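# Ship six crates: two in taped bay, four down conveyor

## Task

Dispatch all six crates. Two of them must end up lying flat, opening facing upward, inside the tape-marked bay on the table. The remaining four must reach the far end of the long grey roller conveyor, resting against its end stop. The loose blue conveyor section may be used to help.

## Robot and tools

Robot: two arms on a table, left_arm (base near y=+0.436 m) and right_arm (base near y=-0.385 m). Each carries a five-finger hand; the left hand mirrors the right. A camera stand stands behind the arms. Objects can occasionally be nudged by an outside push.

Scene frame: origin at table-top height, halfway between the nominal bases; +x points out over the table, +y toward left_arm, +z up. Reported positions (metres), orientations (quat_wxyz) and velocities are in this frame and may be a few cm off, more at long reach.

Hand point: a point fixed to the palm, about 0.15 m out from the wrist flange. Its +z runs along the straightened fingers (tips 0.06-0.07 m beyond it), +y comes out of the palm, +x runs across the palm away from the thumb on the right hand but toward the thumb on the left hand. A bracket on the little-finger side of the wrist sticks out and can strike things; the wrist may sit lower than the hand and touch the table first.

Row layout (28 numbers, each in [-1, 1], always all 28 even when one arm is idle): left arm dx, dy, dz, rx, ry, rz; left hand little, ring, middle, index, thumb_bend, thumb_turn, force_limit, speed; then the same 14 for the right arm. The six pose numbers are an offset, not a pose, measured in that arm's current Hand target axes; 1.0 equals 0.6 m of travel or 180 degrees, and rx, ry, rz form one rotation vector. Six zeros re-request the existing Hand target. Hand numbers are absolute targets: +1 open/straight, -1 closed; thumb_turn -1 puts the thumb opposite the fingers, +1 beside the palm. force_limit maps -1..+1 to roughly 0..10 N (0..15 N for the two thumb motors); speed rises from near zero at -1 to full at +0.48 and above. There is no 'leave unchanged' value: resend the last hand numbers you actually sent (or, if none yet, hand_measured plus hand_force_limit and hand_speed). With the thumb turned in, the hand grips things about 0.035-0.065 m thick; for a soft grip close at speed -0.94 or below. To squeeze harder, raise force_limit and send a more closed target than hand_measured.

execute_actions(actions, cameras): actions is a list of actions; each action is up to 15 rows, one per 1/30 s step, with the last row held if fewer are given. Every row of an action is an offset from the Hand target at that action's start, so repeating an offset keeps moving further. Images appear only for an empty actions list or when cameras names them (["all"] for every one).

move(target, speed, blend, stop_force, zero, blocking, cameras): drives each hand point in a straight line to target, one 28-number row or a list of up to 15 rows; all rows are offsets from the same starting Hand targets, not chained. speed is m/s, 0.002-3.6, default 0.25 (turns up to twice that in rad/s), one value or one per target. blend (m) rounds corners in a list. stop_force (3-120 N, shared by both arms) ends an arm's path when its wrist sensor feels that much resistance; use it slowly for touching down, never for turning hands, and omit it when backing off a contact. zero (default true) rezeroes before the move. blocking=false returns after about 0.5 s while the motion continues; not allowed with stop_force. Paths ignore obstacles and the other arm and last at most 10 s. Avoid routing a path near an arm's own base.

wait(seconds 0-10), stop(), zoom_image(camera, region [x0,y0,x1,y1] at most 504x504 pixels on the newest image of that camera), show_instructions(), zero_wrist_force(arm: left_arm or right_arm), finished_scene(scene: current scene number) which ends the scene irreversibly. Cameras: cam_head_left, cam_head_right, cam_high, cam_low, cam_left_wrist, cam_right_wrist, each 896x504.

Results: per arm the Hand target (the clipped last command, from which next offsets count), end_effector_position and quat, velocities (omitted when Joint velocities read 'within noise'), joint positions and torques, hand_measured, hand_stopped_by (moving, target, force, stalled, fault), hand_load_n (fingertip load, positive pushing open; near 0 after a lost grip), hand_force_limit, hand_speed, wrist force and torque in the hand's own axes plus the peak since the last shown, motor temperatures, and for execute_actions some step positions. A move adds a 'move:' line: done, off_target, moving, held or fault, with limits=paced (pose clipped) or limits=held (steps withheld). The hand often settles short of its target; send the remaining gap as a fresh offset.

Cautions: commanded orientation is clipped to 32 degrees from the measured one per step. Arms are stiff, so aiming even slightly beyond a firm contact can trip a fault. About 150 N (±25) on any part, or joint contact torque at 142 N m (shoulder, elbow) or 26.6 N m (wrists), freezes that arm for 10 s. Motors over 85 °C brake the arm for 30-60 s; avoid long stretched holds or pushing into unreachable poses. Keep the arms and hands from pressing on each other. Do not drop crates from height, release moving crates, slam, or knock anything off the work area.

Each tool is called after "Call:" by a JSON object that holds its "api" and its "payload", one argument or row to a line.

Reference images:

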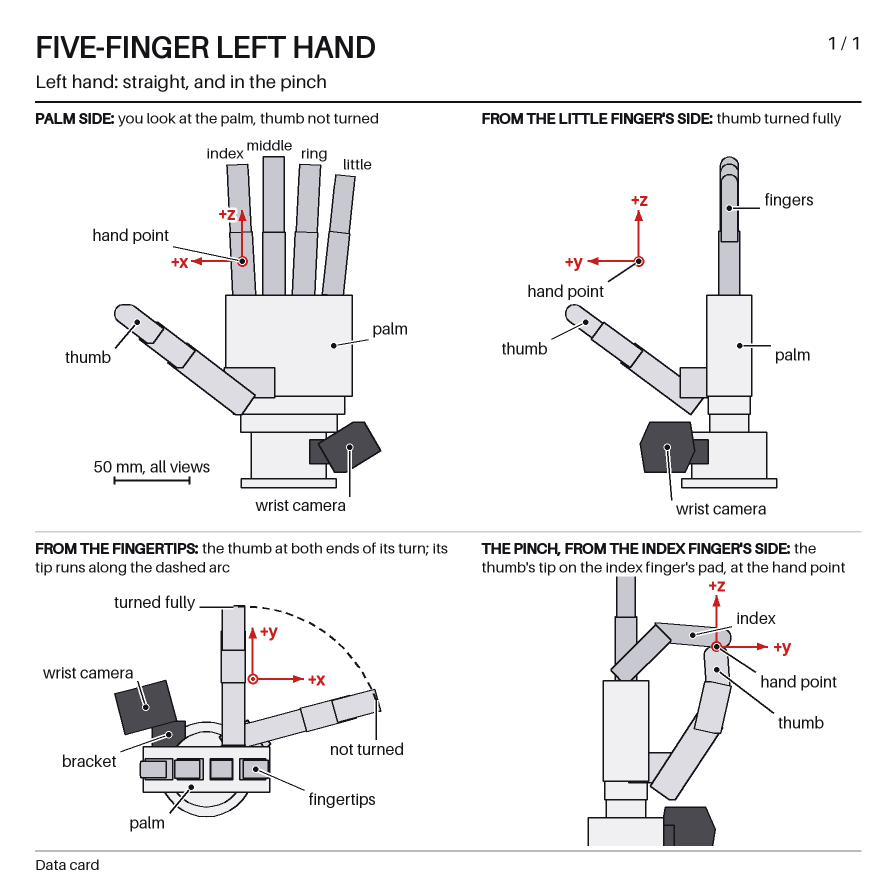

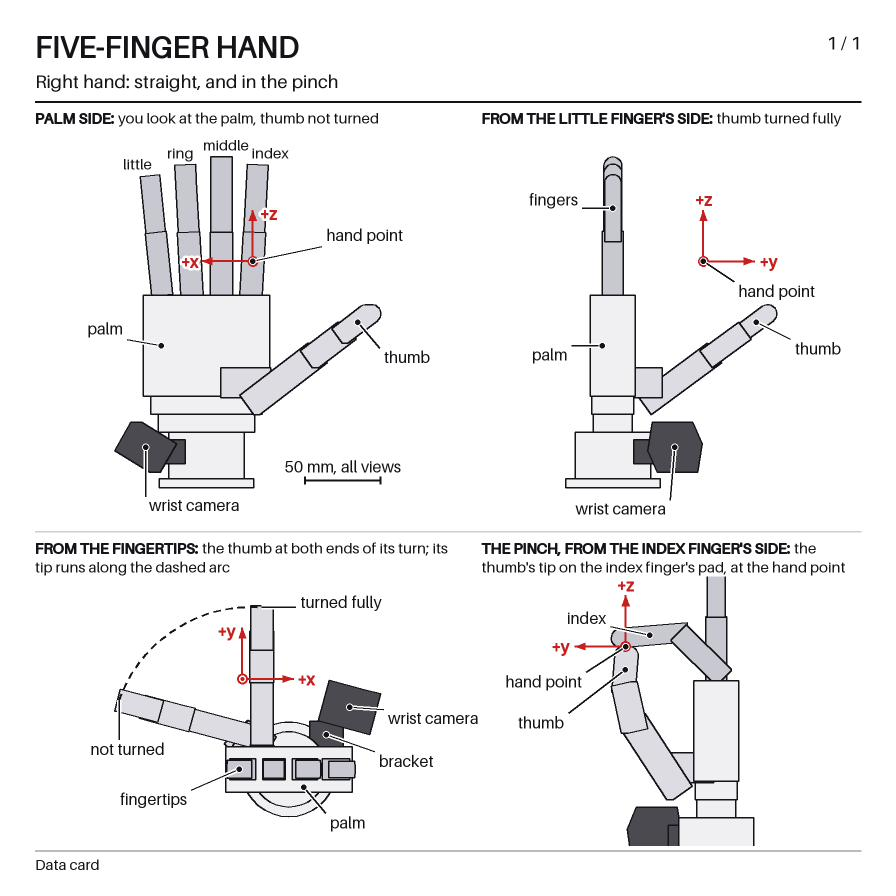

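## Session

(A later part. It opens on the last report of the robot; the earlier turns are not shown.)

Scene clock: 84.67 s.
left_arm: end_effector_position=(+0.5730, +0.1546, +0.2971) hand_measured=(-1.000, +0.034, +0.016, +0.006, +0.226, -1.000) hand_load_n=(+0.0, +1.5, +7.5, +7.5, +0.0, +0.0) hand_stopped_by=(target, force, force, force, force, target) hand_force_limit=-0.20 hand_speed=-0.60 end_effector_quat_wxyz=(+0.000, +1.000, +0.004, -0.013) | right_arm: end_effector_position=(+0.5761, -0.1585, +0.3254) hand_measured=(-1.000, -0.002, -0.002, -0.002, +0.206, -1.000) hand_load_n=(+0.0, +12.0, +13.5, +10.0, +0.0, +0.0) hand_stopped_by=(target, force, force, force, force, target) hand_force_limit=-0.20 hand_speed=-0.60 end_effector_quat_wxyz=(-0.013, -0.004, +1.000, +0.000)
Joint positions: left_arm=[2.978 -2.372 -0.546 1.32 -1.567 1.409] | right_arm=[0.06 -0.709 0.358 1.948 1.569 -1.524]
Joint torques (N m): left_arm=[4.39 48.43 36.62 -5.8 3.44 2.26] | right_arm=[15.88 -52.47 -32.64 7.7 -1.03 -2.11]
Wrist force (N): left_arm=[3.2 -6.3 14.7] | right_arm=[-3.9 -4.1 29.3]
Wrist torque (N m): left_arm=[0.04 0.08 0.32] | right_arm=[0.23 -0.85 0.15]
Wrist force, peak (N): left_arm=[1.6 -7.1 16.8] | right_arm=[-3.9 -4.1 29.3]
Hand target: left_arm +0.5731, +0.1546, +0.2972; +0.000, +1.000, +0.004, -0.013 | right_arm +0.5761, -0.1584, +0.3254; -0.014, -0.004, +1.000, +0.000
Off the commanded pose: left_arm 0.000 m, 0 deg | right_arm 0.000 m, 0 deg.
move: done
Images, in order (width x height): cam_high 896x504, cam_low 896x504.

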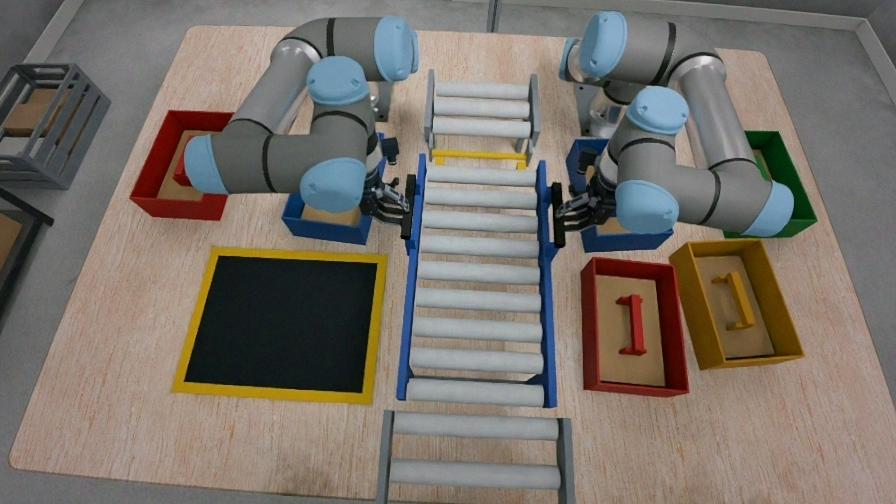

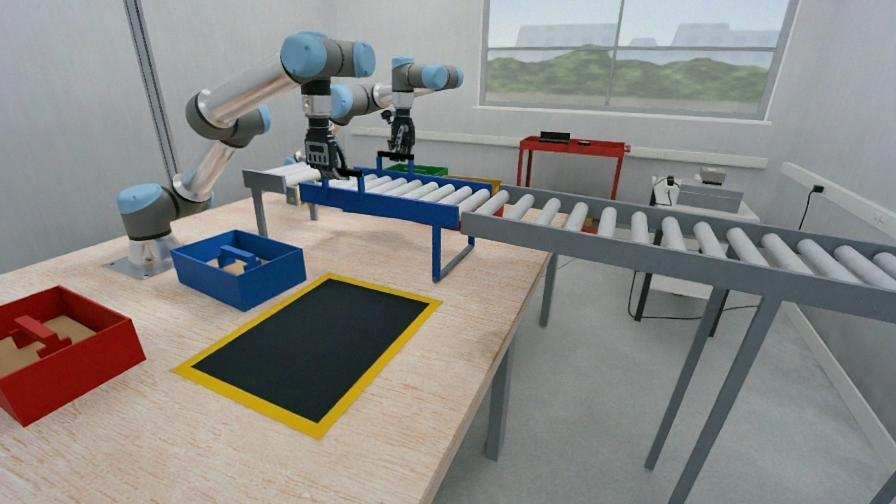

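Call:
{"api": "move", "payload": {
  "target": [
    [0.0045,0,-0.0168,0,-0.0125,0,-1,-0.6,-0.6,-0.6,-0.5,-1,-0.2,-0.6,-0.0052,0,-0.0168,0,0.0125,0,-1,-0.6,-0.6,-0.6,-0.5,-1,-0.2,-0.6],
    [0.0093,0,-0.0326,0,-0.025,0,-1,-0.6,-0.6,-0.6,-0.5,-1,-0.2,-0.6,-0.0107,0,-0.0325,0,0.025,0,-1,-0.6,-0.6,-0.6,-0.5,-1,-0.2,-0.6]
  ],
  "speed": 0.04,
  "blend": 0.005,
  "cameras": ["cam_high","cam_low"]
}}

Call:
{"api": "zoom_image", "payload": {
  "camera": "cam_high",
  "region": [370, 130, 590, 260]
}}

Call:
{"api": "zoom_image", "payload": {
  "camera": "cam_low",
  "region": [400, 160, 600, 290]
}}

Call:
{"api": "zoom_image", "payload": {
  "camera": "cam_low",
  "region": [230, 140, 410, 260]
}}

Scene clock: 88.23 s.
left_arm: end_effector_position=(+0.5790, +0.1547, +0.3165) hand_measured=(-1.000, +0.034, +0.016, +0.006, +0.226, -1.000) hand_load_n=(+0.0, +7.0, +15.0, +12.0, +0.0, +0.0) hand_stopped_by=(target, force, force, force, force, target) hand_force_limit=-0.20 hand_speed=-0.60 end_effector_quat_wxyz=(+0.000, +0.999, +0.004, -0.052) | right_arm: end_effector_position=(+0.5816, -0.1588, +0.3439) hand_measured=(-1.000, -0.002, -0.002, -0.002, +0.206, -1.000) hand_load_n=(+0.0, +2.0, +9.0, +16.0, +0.0, +0.0) hand_stopped_by=(target, force, force, force, force, target) hand_force_limit=-0.20 hand_speed=-0.60 end_effector_quat_wxyz=(-0.021, +0.004, +1.000, +0.017)
Joint positions: left_arm=[2.985 -2.549 -0.177 1.052 -1.555 1.417] | right_arm=[0.045 -0.566 0.035 2.143 1.534 -1.522]
Joint torques (N m): left_arm=[-20.29 60.32 36.25 -7.04 4.21 2.36] | right_arm=[-1.66 -69.41 -26.7 2.94 -9.05 0.25]
Wrist force (N): left_arm=[4.1 -20.3 26.4] | right_arm=[-5.1 -19.2 16.4]
Wrist torque (N m): left_arm=[-0.01 0.42 0.55] | right_arm=[0.38 -0.23 -0.27]
Wrist force, peak (N): left_arm=[4.2 -20.3 26.6] | right_arm=[-4.0 -5.1 29.4]
Hand target: left_arm +0.5792, +0.1547, +0.3166; +0.000, +0.999, +0.004, -0.053 | right_arm +0.5831, -0.1583, +0.3448; -0.053, -0.004, +0.999, +0.000
Off the commanded pose: left_arm 0.000 m, 0 deg | right_arm 0.002 m, 4 deg.
elbow stopped short (right arm): the move would have taken joint 3 (elbow) straighter than the controller allows.
move: off_target (right_arm)
Images, in order (width x height): cam_high 896x504, cam_low 896x504.

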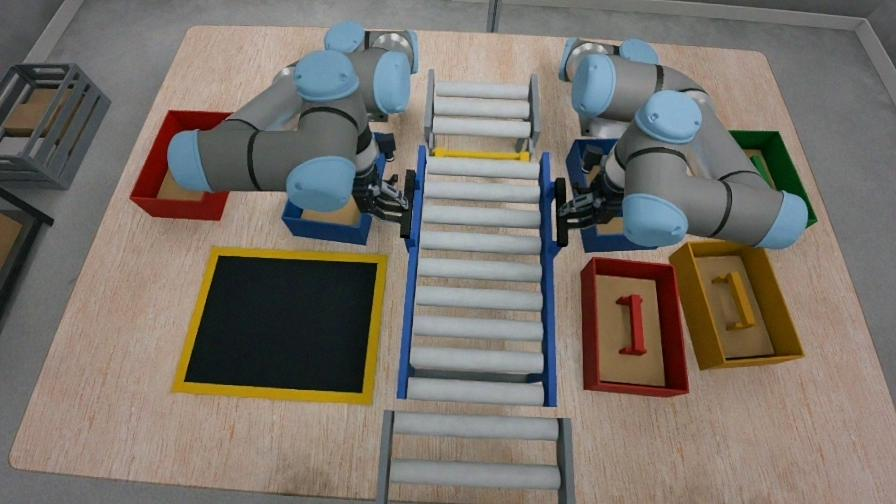

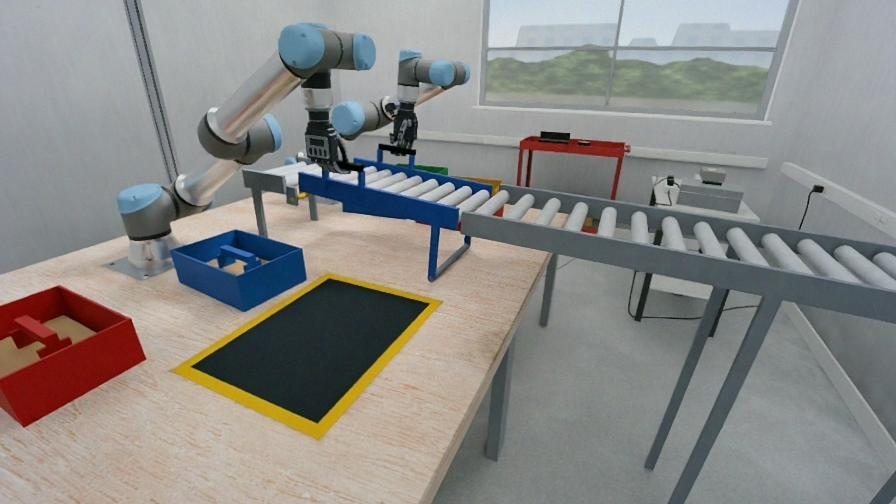

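Scaled by 2.291 from the camera's 896x504 image, which has a finer 1280x720 frame.

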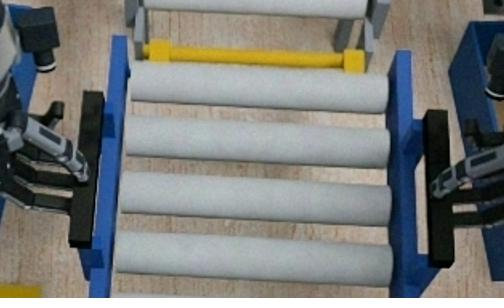

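Scaled by 2.520 from the camera's 896x504 image, which has a finer 1280x720 frame.

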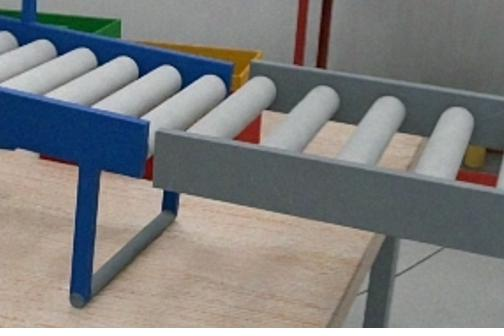

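Scaled by 2.800 from the camera's 896x504 image, which has a finer 1280x720 frame.

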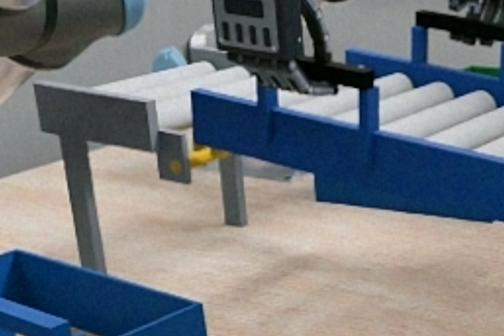

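Call:
{"api": "move", "payload": {
  "target": [-0.0178,0,-0.0212,0,0.00833,0,-1,-0.6,-0.6,-0.6,-0.5,-1,-0.2,-0.6,0.0187,0,-0.0212,0,-0.00833,0,-1,-0.6,-0.6,-0.6,-0.5,-1,-0.2,-0.6],
  "speed": 0.04,
  "cameras": ["cam_high","cam_low"]
}}

Call:
{"api": "zoom_image", "payload": {
  "camera": "cam_high",
  "region": [370, 130, 590, 260]
}}

Call:
{"api": "zoom_image", "payload": {
  "camera": "cam_low",
  "region": [400, 160, 600, 290]
}}

Call:
{"api": "zoom_image", "payload": {
  "camera": "cam_low",
  "region": [230, 140, 410, 260]
}}

Scene clock: 93.43 s.
left_arm: end_effector_position=(+0.5699, +0.1546, +0.3303) hand_measured=(-1.000, +0.034, +0.016, +0.006, +0.226, -1.000) hand_load_n=(+0.5, +0.0, +6.0, +21.5, +0.0, +0.0) hand_stopped_by=(target, force, force, force, force, target) hand_force_limit=-0.20 hand_speed=-0.60 end_effector_quat_wxyz=(+0.000, +0.999, +0.004, -0.040) | right_arm: end_effector_position=(+0.5719, -0.1588, +0.3577) hand_measured=(-1.000, -0.004, -0.002, -0.002, +0.206, -1.000) hand_load_n=(+0.0, +0.0, +7.5, +23.5, +0.0, +0.5) hand_stopped_by=(target, force, force, force, force, target) hand_force_limit=-0.20 hand_speed=-0.60 end_effector_quat_wxyz=(-0.020, +0.001, +1.000, +0.011)
Joint positions: left_arm=[2.981 -2.476 -0.274 1.101 -1.559 1.412] | right_arm=[0.051 -0.587 0.035 2.161 1.546 -1.523]
Joint torques (N m): left_arm=[-13.41 70.25 11.28 -3.22 0.72 -1.46] | right_arm=[15.62 -73 -26.94 6.64 -1.08 -2.04]
Wrist force (N): left_arm=[4.5 -5.8 23.3] | right_arm=[-3.6 -5.5 23.8]
Wrist torque (N m): left_arm=[0.05 -0.13 0.29] | right_arm=[0.24 -0.04 -0.02]
Wrist force, peak (N): left_arm=[5.2 -20.2 27.3] | right_arm=[-5.4 -19.9 16.4]
Hand target: left_arm +0.5699, +0.1546, +0.3303; +0.000, +0.999, +0.004, -0.040 | right_arm +0.5733, -0.1584, +0.3586; -0.040, -0.004, +0.999, +0.000
Off the commanded pose: left_arm 0.000 m, 0 deg | right_arm 0.002 m, 3 deg.
elbow stopped short (right arm): the move would have taken joint 3 (elbow) straighter than the controller allows.
move: off_target (right_arm)
Images, in order (width x height): cam_high 896x504, cam_low 896x504.

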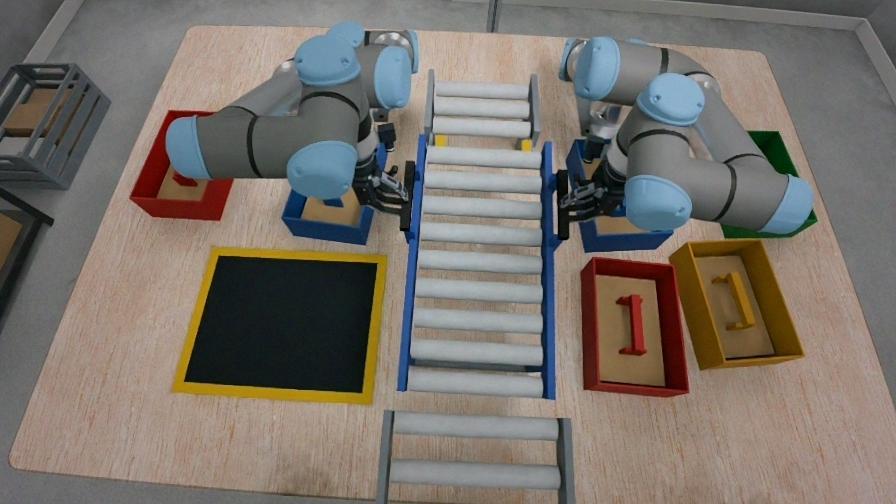

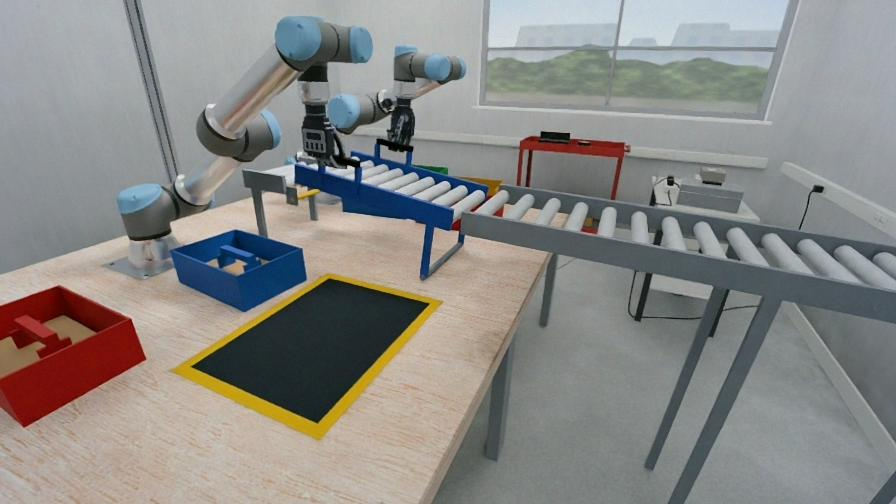

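Scaled by 2.291 from the camera's 896x504 image, which has a finer 1280x720 frame.

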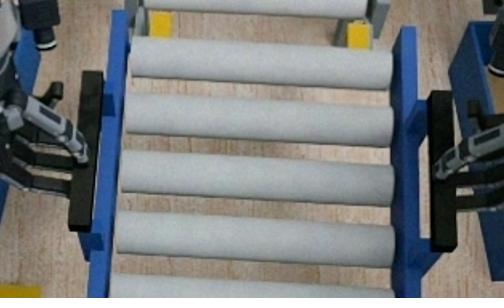

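Scaled by 2.520 from the camera's 896x504 image, which has a finer 1280x720 frame.

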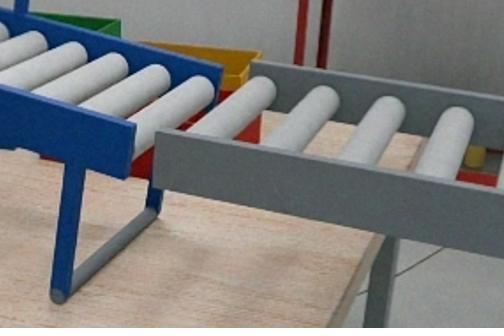

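Scaled by 2.800 from the camera's 896x504 image, which has a finer 1280x720 frame.

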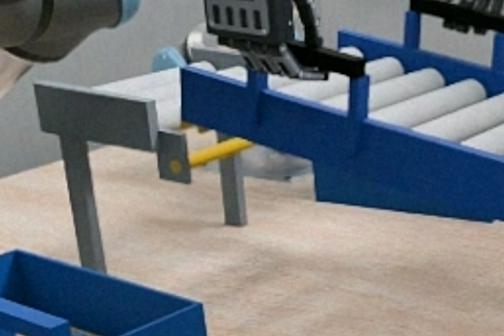

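Call:
{"api": "move", "payload": {
  "target": [-0.0465,0,0.0037,0,0,0,-1,-0.6,-0.6,-0.6,-0.5,-1,-0.2,-0.6,0.0465,0,0.0037,0,0,0,-1,-0.6,-0.6,-0.6,-0.5,-1,-0.2,-0.6],
  "speed": 0.04,
  "cameras": ["cam_high","cam_low"]
}}

Call:
{"api": "zoom_image", "payload": {
  "camera": "cam_high",
  "region": [370, 100, 590, 230]
}}

Call:
{"api": "zoom_image", "payload": {
  "camera": "cam_low",
  "region": [400, 160, 600, 290]
}}

Call:
{"api": "zoom_image", "payload": {
  "camera": "cam_low",
  "region": [230, 140, 410, 260]
}}

Scene clock: 96.90 s.
left_arm: end_effector_position=(+0.5419, +0.1544, +0.3303) hand_measured=(-1.000, +0.034, +0.014, +0.006, +0.226, -1.000) hand_load_n=(+0.0, +0.0, +6.0, +22.0, +0.0, +0.0) hand_stopped_by=(target, force, force, force, force, target) hand_force_limit=-0.20 hand_speed=-0.60 end_effector_quat_wxyz=(+0.000, +0.999, +0.004, -0.040) | right_arm: end_effector_position=(+0.5453, -0.1587, +0.3586) hand_measured=(-1.000, -0.004, -0.002, -0.002, +0.206, -1.000) hand_load_n=(+0.0, +0.5, +15.0, +20.5, +0.0, +0.0) hand_stopped_by=(target, force, force, force, force, target) hand_force_limit=-0.20 hand_speed=-0.60 end_effector_quat_wxyz=(-0.040, -0.004, +0.999, +0.000)
Joint positions: left_arm=[2.973 -2.328 -0.548 1.227 -1.558 1.405] | right_arm=[0.062 -0.748 0.353 2.045 1.567 -1.523]
Joint torques (N m): left_arm=[-17.62 65.99 11.21 -4.83 6.52 -0.85] | right_arm=[-7.76 -72.34 -15.69 5.44 -5.88 -0.22]
Wrist force (N): left_arm=[14.3 -11.1 21.1] | right_arm=[-11.1 -5.7 27.6]
Wrist torque (N m): left_arm=[-0.03 -0.07 0.35] | right_arm=[0.28 -0.42 -0.02]
Wrist force, peak (N): left_arm=[14.1 -11.1 21.4] | right_arm=[-11.1 -5.6 28.1]
Hand target: left_arm +0.5419, +0.1544, +0.3303; +0.000, +0.999, +0.004, -0.040 | right_arm +0.5453, -0.1587, +0.3586; -0.040, -0.004, +0.999, +0.000
Off the commanded pose: left_arm 0.000 m, 0 deg | right_arm 0.000 m, 0 deg.
move: done
Images, in order (width x height): cam_high 896x504, cam_low 896x504.

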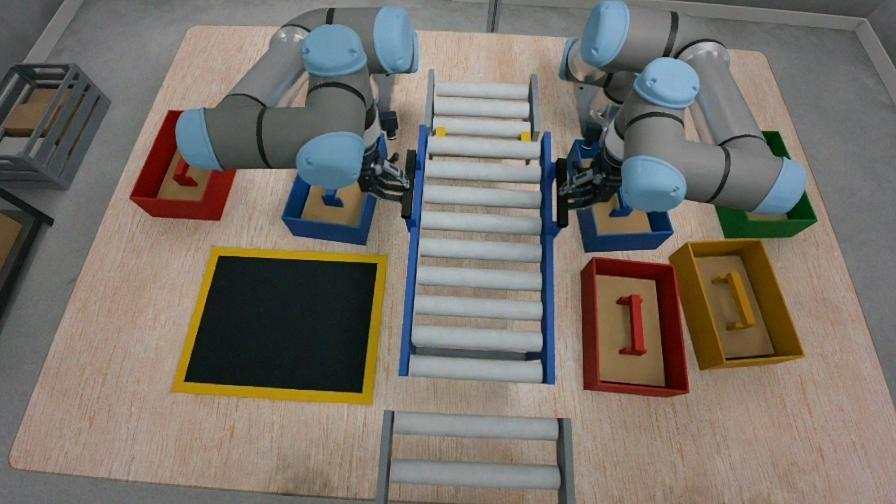

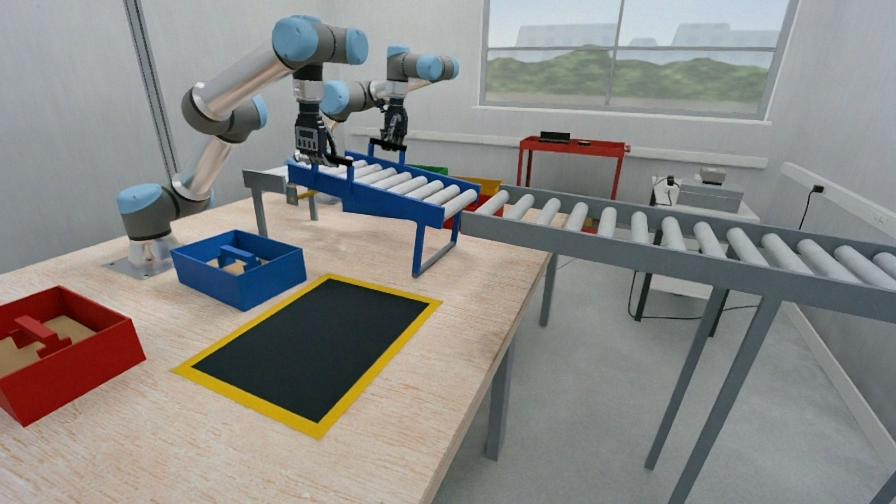

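Scaled by 2.291 from the camera's 896x504 image, which has a finer 1280x720 frame.

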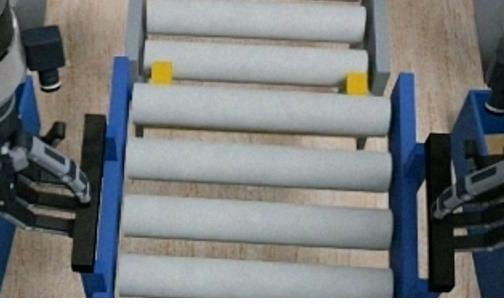

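Scaled by 2.520 from the camera's 896x504 image, which has a finer 1280x720 frame.

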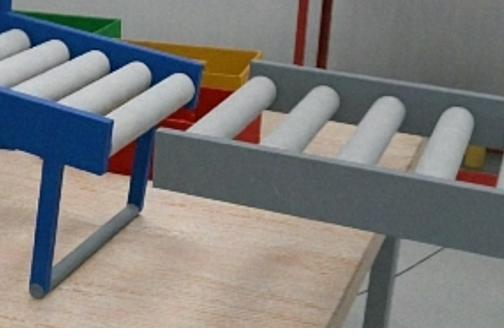

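Scaled by 2.800 from the camera's 896x504 image, which has a finer 1280x720 frame.

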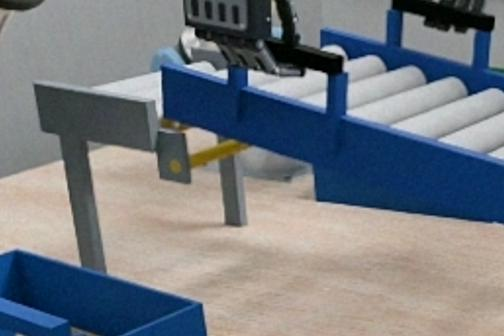

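Call:
{"api": "move", "payload": {
  "target": [-0.0070,0,0.0248,0,0.01944,0,-1,-0.6,-0.6,-0.6,-0.5,-1,-0.2,-0.6,0.0080,0,0.0250,0,-0.01944,0,-1,-0.6,-0.6,-0.6,-0.5,-1,-0.2,-0.6],
  "speed": 0.03,
  "cameras": ["cam_high","cam_low"]
}}

Call:
{"api": "zoom_image", "payload": {
  "camera": "cam_high",
  "region": [370, 100, 590, 230]
}}

Call:
{"api": "zoom_image", "payload": {
  "camera": "cam_low",
  "region": [230, 140, 410, 260]
}}

Scene clock: 101.37 s.
left_arm: end_effector_position=(+0.5365, +0.1543, +0.3159) hand_measured=(-1.000, +0.034, +0.014, +0.006, +0.226, -1.000) hand_load_n=(+0.0, +0.0, +0.0, +9.5, +2.5, +2.5) hand_stopped_by=(target, force, force, force, force, target) hand_force_limit=-0.20 hand_speed=-0.60 end_effector_quat_wxyz=(+0.000, +1.000, +0.004, -0.009) | right_arm: end_effector_position=(+0.5393, -0.1587, +0.3441) hand_measured=(-1.000, -0.004, -0.004, -0.002, +0.206, -1.000) hand_load_n=(+0.0, +0.0, +0.0, +7.5, +1.0, +3.0) hand_stopped_by=(target, force, force, force, force, target) hand_force_limit=-0.20 hand_speed=-0.60 end_effector_quat_wxyz=(-0.009, -0.004, +1.000, +0.000)
Joint positions: left_arm=[2.967 -2.244 -0.717 1.373 -1.568 1.398] | right_arm=[0.064 -0.866 0.59 1.865 1.57 -1.521]
Joint torques (N m): left_arm=[-22.94 28.7 -8.57 1.38 0.27 -0.98] | right_arm=[10.5 -41.49 -0.71 0.11 -4.55 0.25]
Wrist force (N): left_arm=[8.5 -22.2 -38.4] | right_arm=[-6.6 -14.8 -25.3]
Wrist torque (N m): left_arm=[-0.87 -0.83 0.46] | right_arm=[-0.13 0.44 -0.20]
Wrist force, peak (N): left_arm=[8.5 -22.2 -38.4] | right_arm=[-10.7 -5.5 28.2]
Hand target: left_arm +0.5365, +0.1543, +0.3158; +0.000, +1.000, +0.004, -0.009 | right_arm +0.5393, -0.1587, +0.3440; -0.009, -0.004, +1.000, +0.000
Off the commanded pose: left_arm 0.000 m, 0 deg | right_arm 0.000 m, 0 deg.
move: done
Images, in order (width x height): cam_high 896x504, cam_low 896x504.

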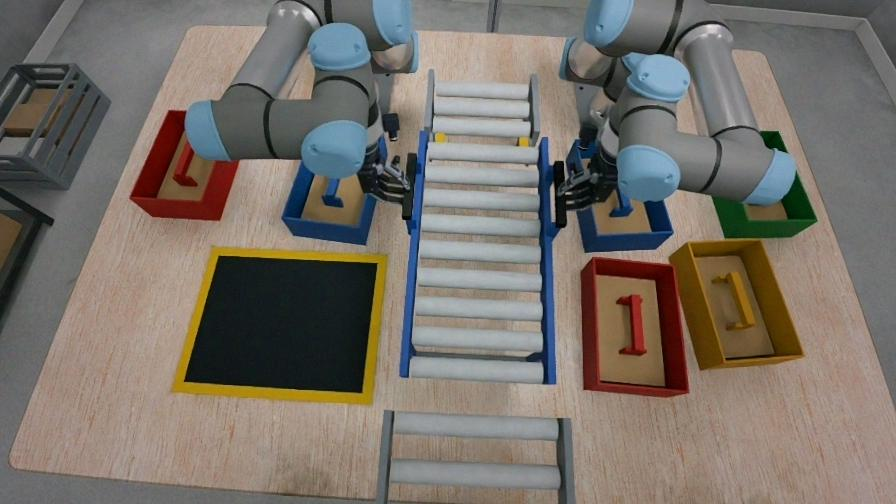

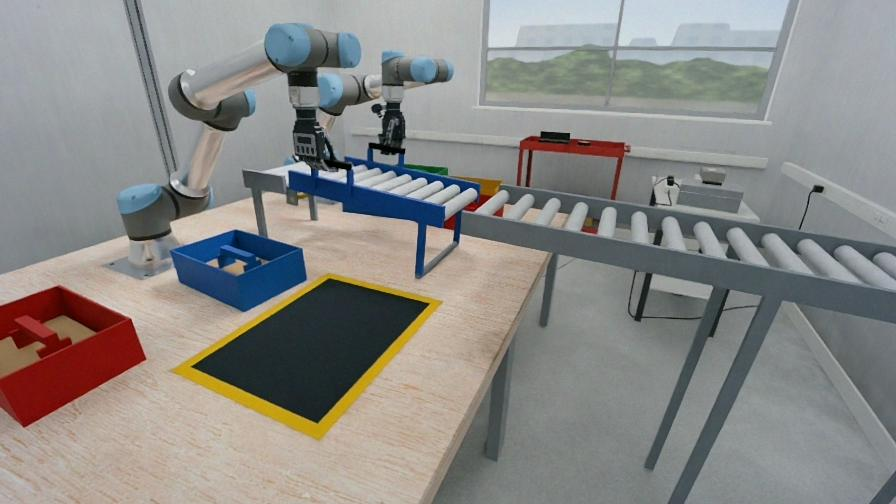

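Scaled by 2.291 from the camera's 896x504 image, which has a finer 1280x720 frame.

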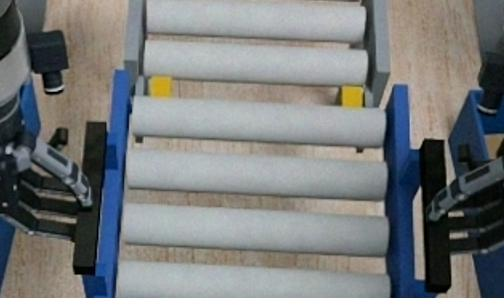

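Scaled by 2.800 from the camera's 896x504 image, which has a finer 1280x720 frame.

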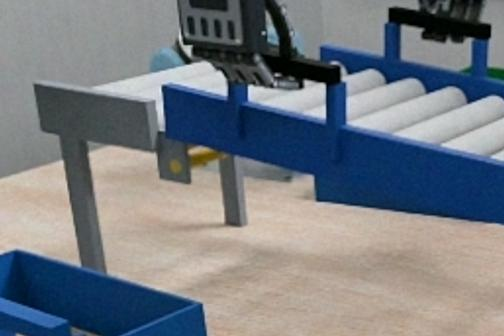

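Call:
{"api": "zoom_image", "payload": {
  "camera": "cam_high",
  "region": [410, 110, 490, 170]
}}

Call:
{"api": "zoom_image", "payload": {
  "camera": "cam_high",
  "region": [490, 110, 570, 170]
}}

Call:
{"api": "zoom_image", "payload": {
  "camera": "cam_low",
  "region": [270, 150, 360, 220]
}}

Call:
{"api": "zoom_image", "payload": {
  "camera": "cam_low",
  "region": [380, 190, 500, 290]
}}

Scaled by 6.300 from the camera's 896x504 image, which has a finer 1280x720 frame.

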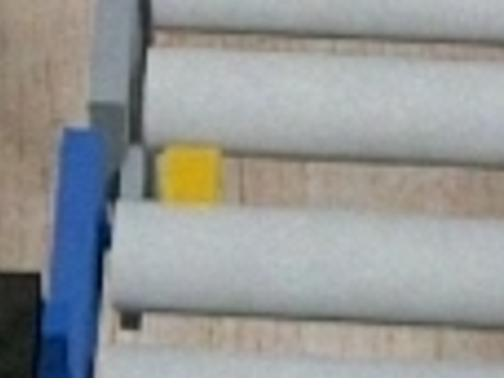

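Scaled by 6.300 from the camera's 896x504 image, which has a finer 1280x720 frame.

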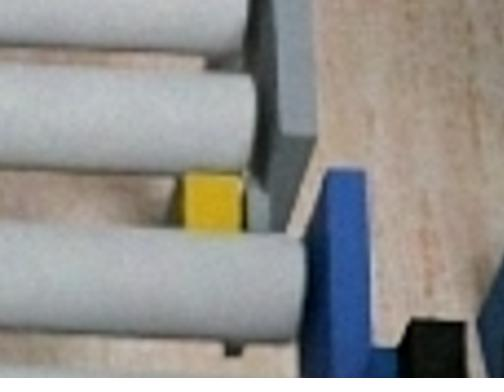

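Scaled by 5.600 from the camera's 896x504 image, which has a finer 1280x720 frame.

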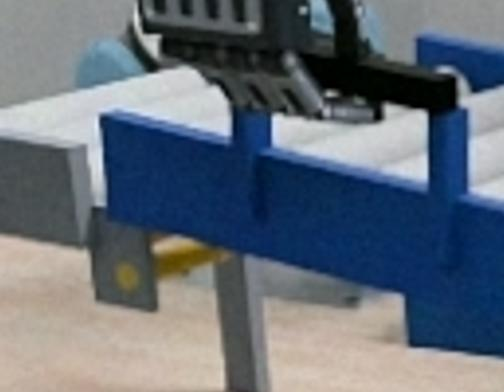

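Scaled by 4.200 from the camera's 896x504 image, which has a finer 1280x720 frame.

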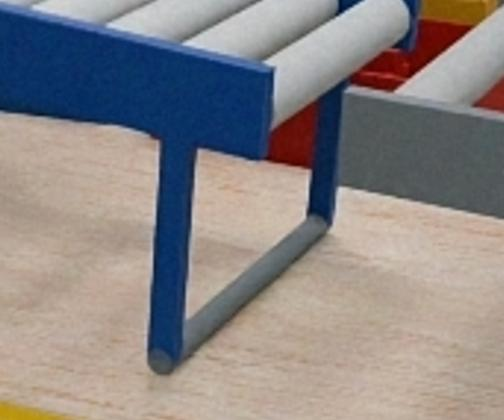

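Call:
{"api": "execute_actions", "payload": {
  "actions": [],
  "cameras": ["cam_left_wrist","cam_right_wrist","cam_head_left","cam_head_right"]
}}

Scene clock: 112.40 s.
left_arm: end_effector_position=(+0.5365, +0.1543, +0.3158) hand_measured=(-1.000, +0.034, +0.014, +0.006, +0.226, -1.000) hand_load_n=(+0.0, +0.0, +0.0, +8.5, +2.5, +2.5) hand_stopped_by=(target, force, force, force, force, target) hand_force_limit=-0.20 hand_speed=-0.60 end_effector_quat_wxyz=(+0.000, +1.000, +0.004, -0.009) | right_arm: end_effector_position=(+0.5393, -0.1587, +0.3440) hand_measured=(-1.000, -0.004, -0.004, -0.002, +0.206, -1.000) hand_load_n=(+0.0, +0.0, +0.0, +7.5, +1.0, +3.0) hand_stopped_by=(target, force, force, force, force, target) hand_force_limit=-0.20 hand_speed=-0.60 end_effector_quat_wxyz=(-0.009, -0.004, +1.000, +0.000)
Joint positions: left_arm=[2.967 -2.244 -0.718 1.373 -1.568 1.398] | right_arm=[0.063 -0.866 0.591 1.865 1.57 -1.521]
Joint velocities: within noise
Joint torques (N m): left_arm=[-23.34 18.61 -9.47 1.32 0.29 -1.04] | right_arm=[-3.24 -34.8 0.12 -0.32 -4.62 0.19]
Motor temperatures (°C): left_arm=[39 41 34 35 46 43] | right_arm=[31 34 34 38 49 42]
Wrist force (N): left_arm=[8.6 -22.8 -40.6] | right_arm=[-6.4 -15.2 -27.8]
Wrist torque (N m): left_arm=[-0.90 -0.86 0.47] | right_arm=[-0.12 0.46 -0.20]
Wrist force, peak (N): left_arm=[8.7 -23.0 -41.0] | right_arm=[-6.5 -15.4 -28.1]
Hand target: left_arm +0.5365, +0.1543, +0.3158; +0.000, +1.000, +0.004, -0.009 | right_arm +0.5393, -0.1587, +0.3440; -0.009, -0.004, +1.000, +0.000
Off the commanded pose: left_arm 0.000 m, 0 deg | right_arm 0.000 m, 0 deg.
Images, in order (width x height): cam_head_left 896x504, cam_head_right 896x504, cam_left_wrist 896x504, cam_right_wrist 896x504.

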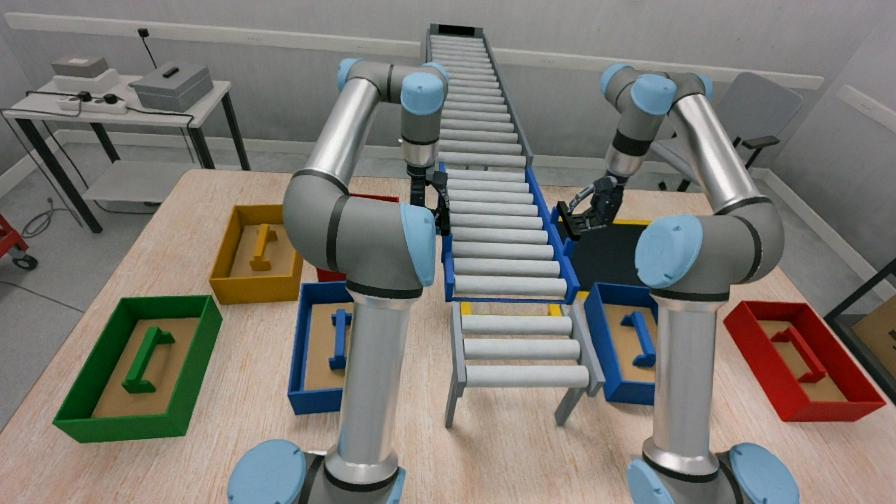

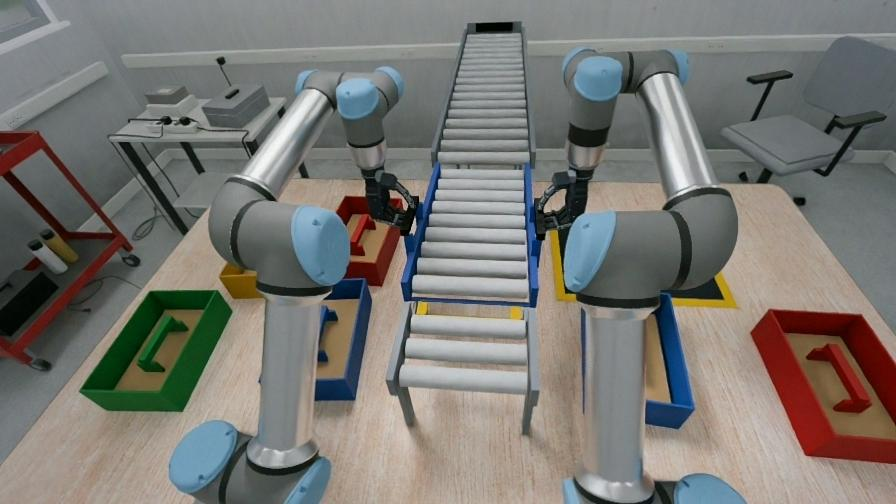

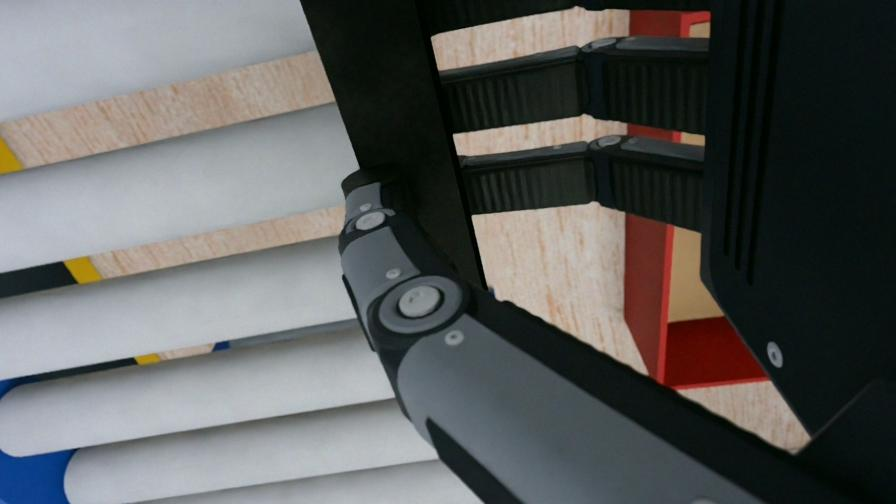

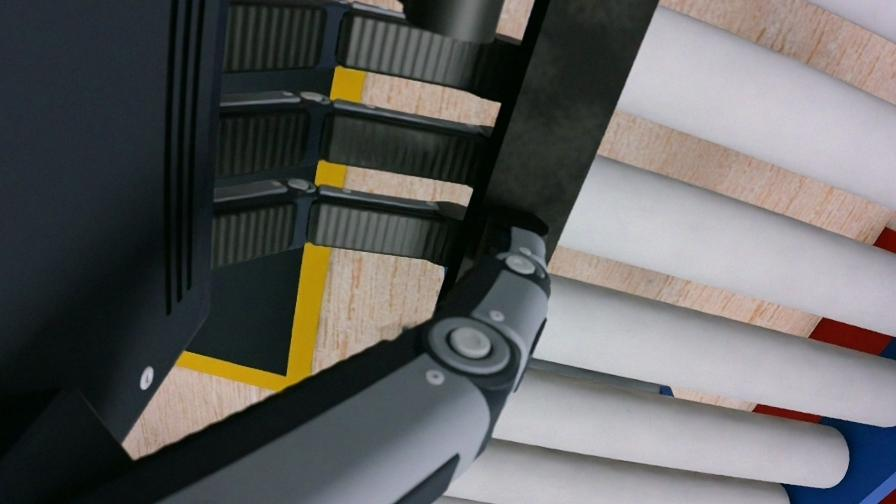

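Call:
{"api": "zoom_image", "payload": {
  "camera": "cam_head_left",
  "region": [430, 260, 600, 360]
}}

Call:
{"api": "zoom_image", "payload": {
  "camera": "cam_head_right",
  "region": [390, 260, 560, 360]
}}

Scaled by 2.965 from the camera's 896x504 image, which has a finer 1280x720 frame.

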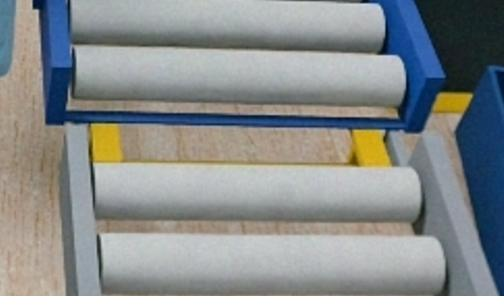

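Scaled by 2.965 from the camera's 896x504 image, which has a finer 1280x720 frame.

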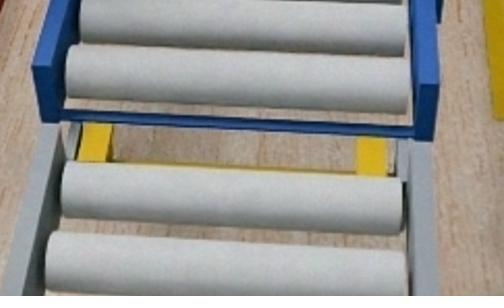

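Call:
{"api": "move", "payload": {
  "target": [
    [0.0083,0,-0.0150,0,0,0,-1,-0.6,-0.6,-0.6,-0.5,-1,-0.2,-0.6,-0.0083,0,-0.0150,0,0,0,-1,-0.6,-0.6,-0.6,-0.5,-1,-0.2,-0.6],
    [0.0083,0,0,0,0,0,-1,-0.6,-0.6,-0.6,-0.5,-1,-0.2,-0.6,-0.0083,0,0,0,0,0,-1,-0.6,-0.6,-0.6,-0.5,-1,-0.2,-0.6]
  ],
  "speed": 0.03,
  "cameras": ["cam_high","cam_low","cam_head_left"]
}}

Call:
{"api": "zoom_image", "payload": {
  "camera": "cam_high",
  "region": [410, 110, 490, 170]
}}

Call:
{"api": "zoom_image", "payload": {
  "camera": "cam_low",
  "region": [270, 150, 360, 220]
}}

Call:
{"api": "zoom_image", "payload": {
  "camera": "cam_head_left",
  "region": [430, 260, 600, 360]
}}

Scene clock: 118.00 s.
left_arm: end_effector_position=(+0.5415, +0.1544, +0.3158) hand_measured=(-1.000, +0.034, +0.014, +0.008, +0.226, -1.000) hand_load_n=(+0.0, +0.5, +2.0, +17.5, +1.0, -0.5) hand_stopped_by=(target, force, force, force, force, target) hand_force_limit=-0.20 hand_speed=-0.60 end_effector_quat_wxyz=(+0.000, +1.000, +0.004, -0.009) | right_arm: end_effector_position=(+0.5443, -0.1587, +0.3440) hand_measured=(-1.000, -0.004, -0.002, -0.002, +0.206, -1.000) hand_load_n=(+0.0, +0.0, +9.5, +17.5, +0.0, +0.0) hand_stopped_by=(target, force, force, force, force, target) hand_force_limit=-0.20 hand_speed=-0.60 end_effector_quat_wxyz=(-0.009, -0.004, +1.000, +0.000)
Joint positions: left_arm=[2.968 -2.261 -0.689 1.362 -1.568 1.4] | right_arm=[0.063 -0.846 0.555 1.88 1.57 -1.521]
Joint torques (N m): left_arm=[-2.29 54.58 8.54 0.24 -0.12 -0.72] | right_arm=[8.91 -64.66 -16.02 0.85 -3.17 0.69]
Wrist force (N): left_arm=[-5.4 -6.7 10.7] | right_arm=[3.0 -4.7 20.7]
Wrist torque (N m): left_arm=[-0.09 -0.29 0.09] | right_arm=[0.33 0.02 -0.05]
Wrist force, peak (N): left_arm=[8.8 -23.3 -40.9] | right_arm=[-6.5 -15.6 -27.9]
Hand target: left_arm +0.5415, +0.1544, +0.3157; +0.000, +1.000, +0.004, -0.009 | right_arm +0.5443, -0.1587, +0.3439; -0.009, -0.004, +1.000, +0.000
Off the commanded pose: left_arm 0.000 m, 0 deg | right_arm 0.000 m, 0 deg.
move: done
Images, in order (width x height): cam_head_left 896x504, cam_high 896x504, cam_low 896x504.

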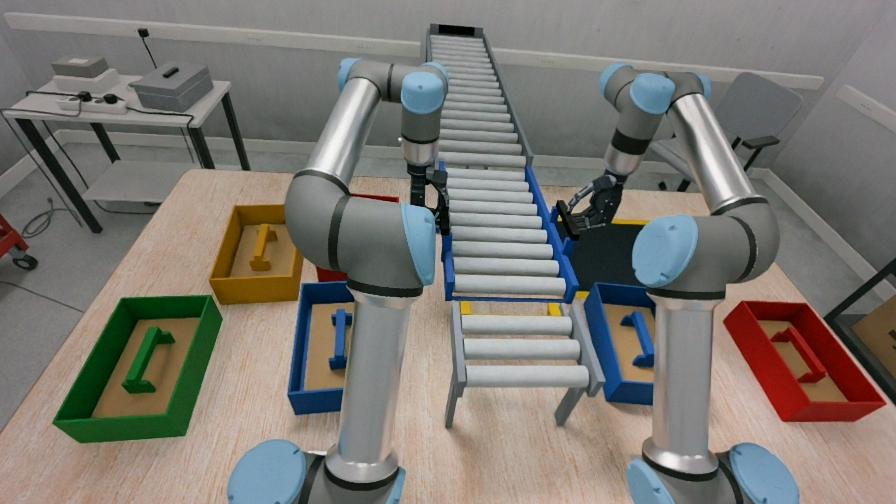

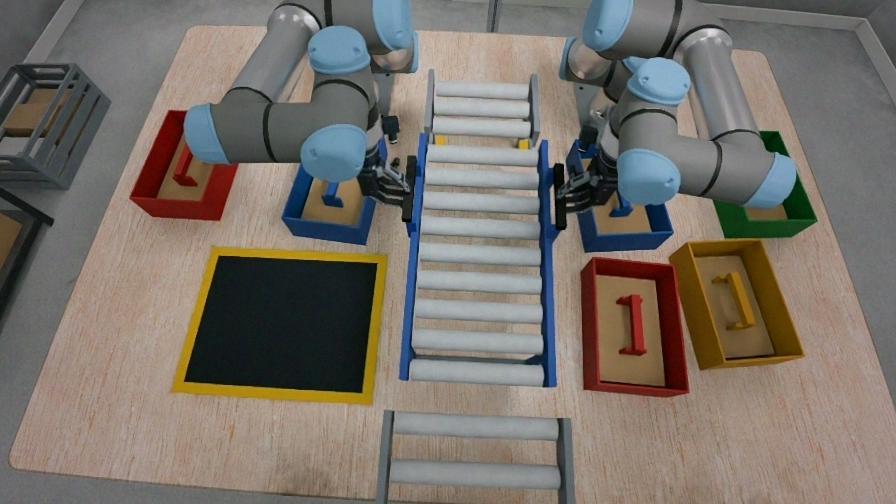

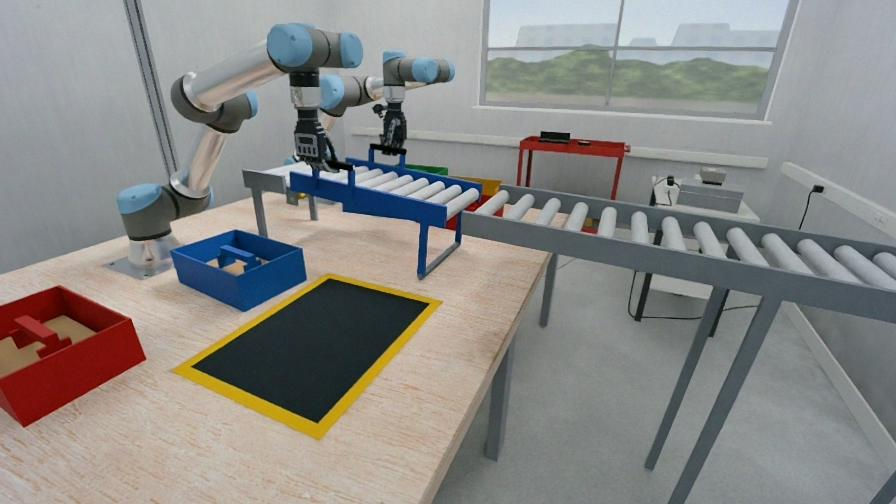

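Scaled by 6.300 from the camera's 896x504 image, which has a finer 1280x720 frame.

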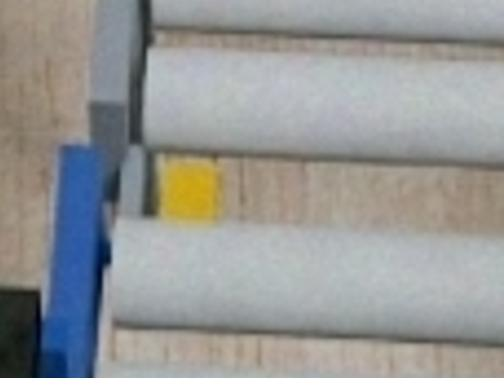

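Scaled by 5.600 from the camera's 896x504 image, which has a finer 1280x720 frame.

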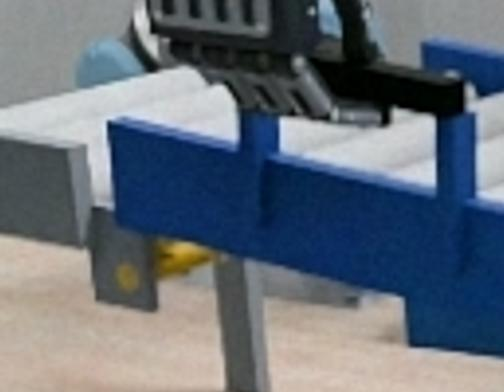

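Scaled by 2.965 from the camera's 896x504 image, which has a finer 1280x720 frame.

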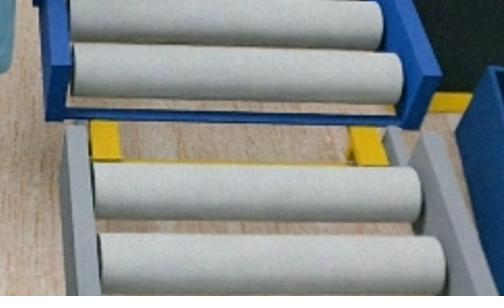

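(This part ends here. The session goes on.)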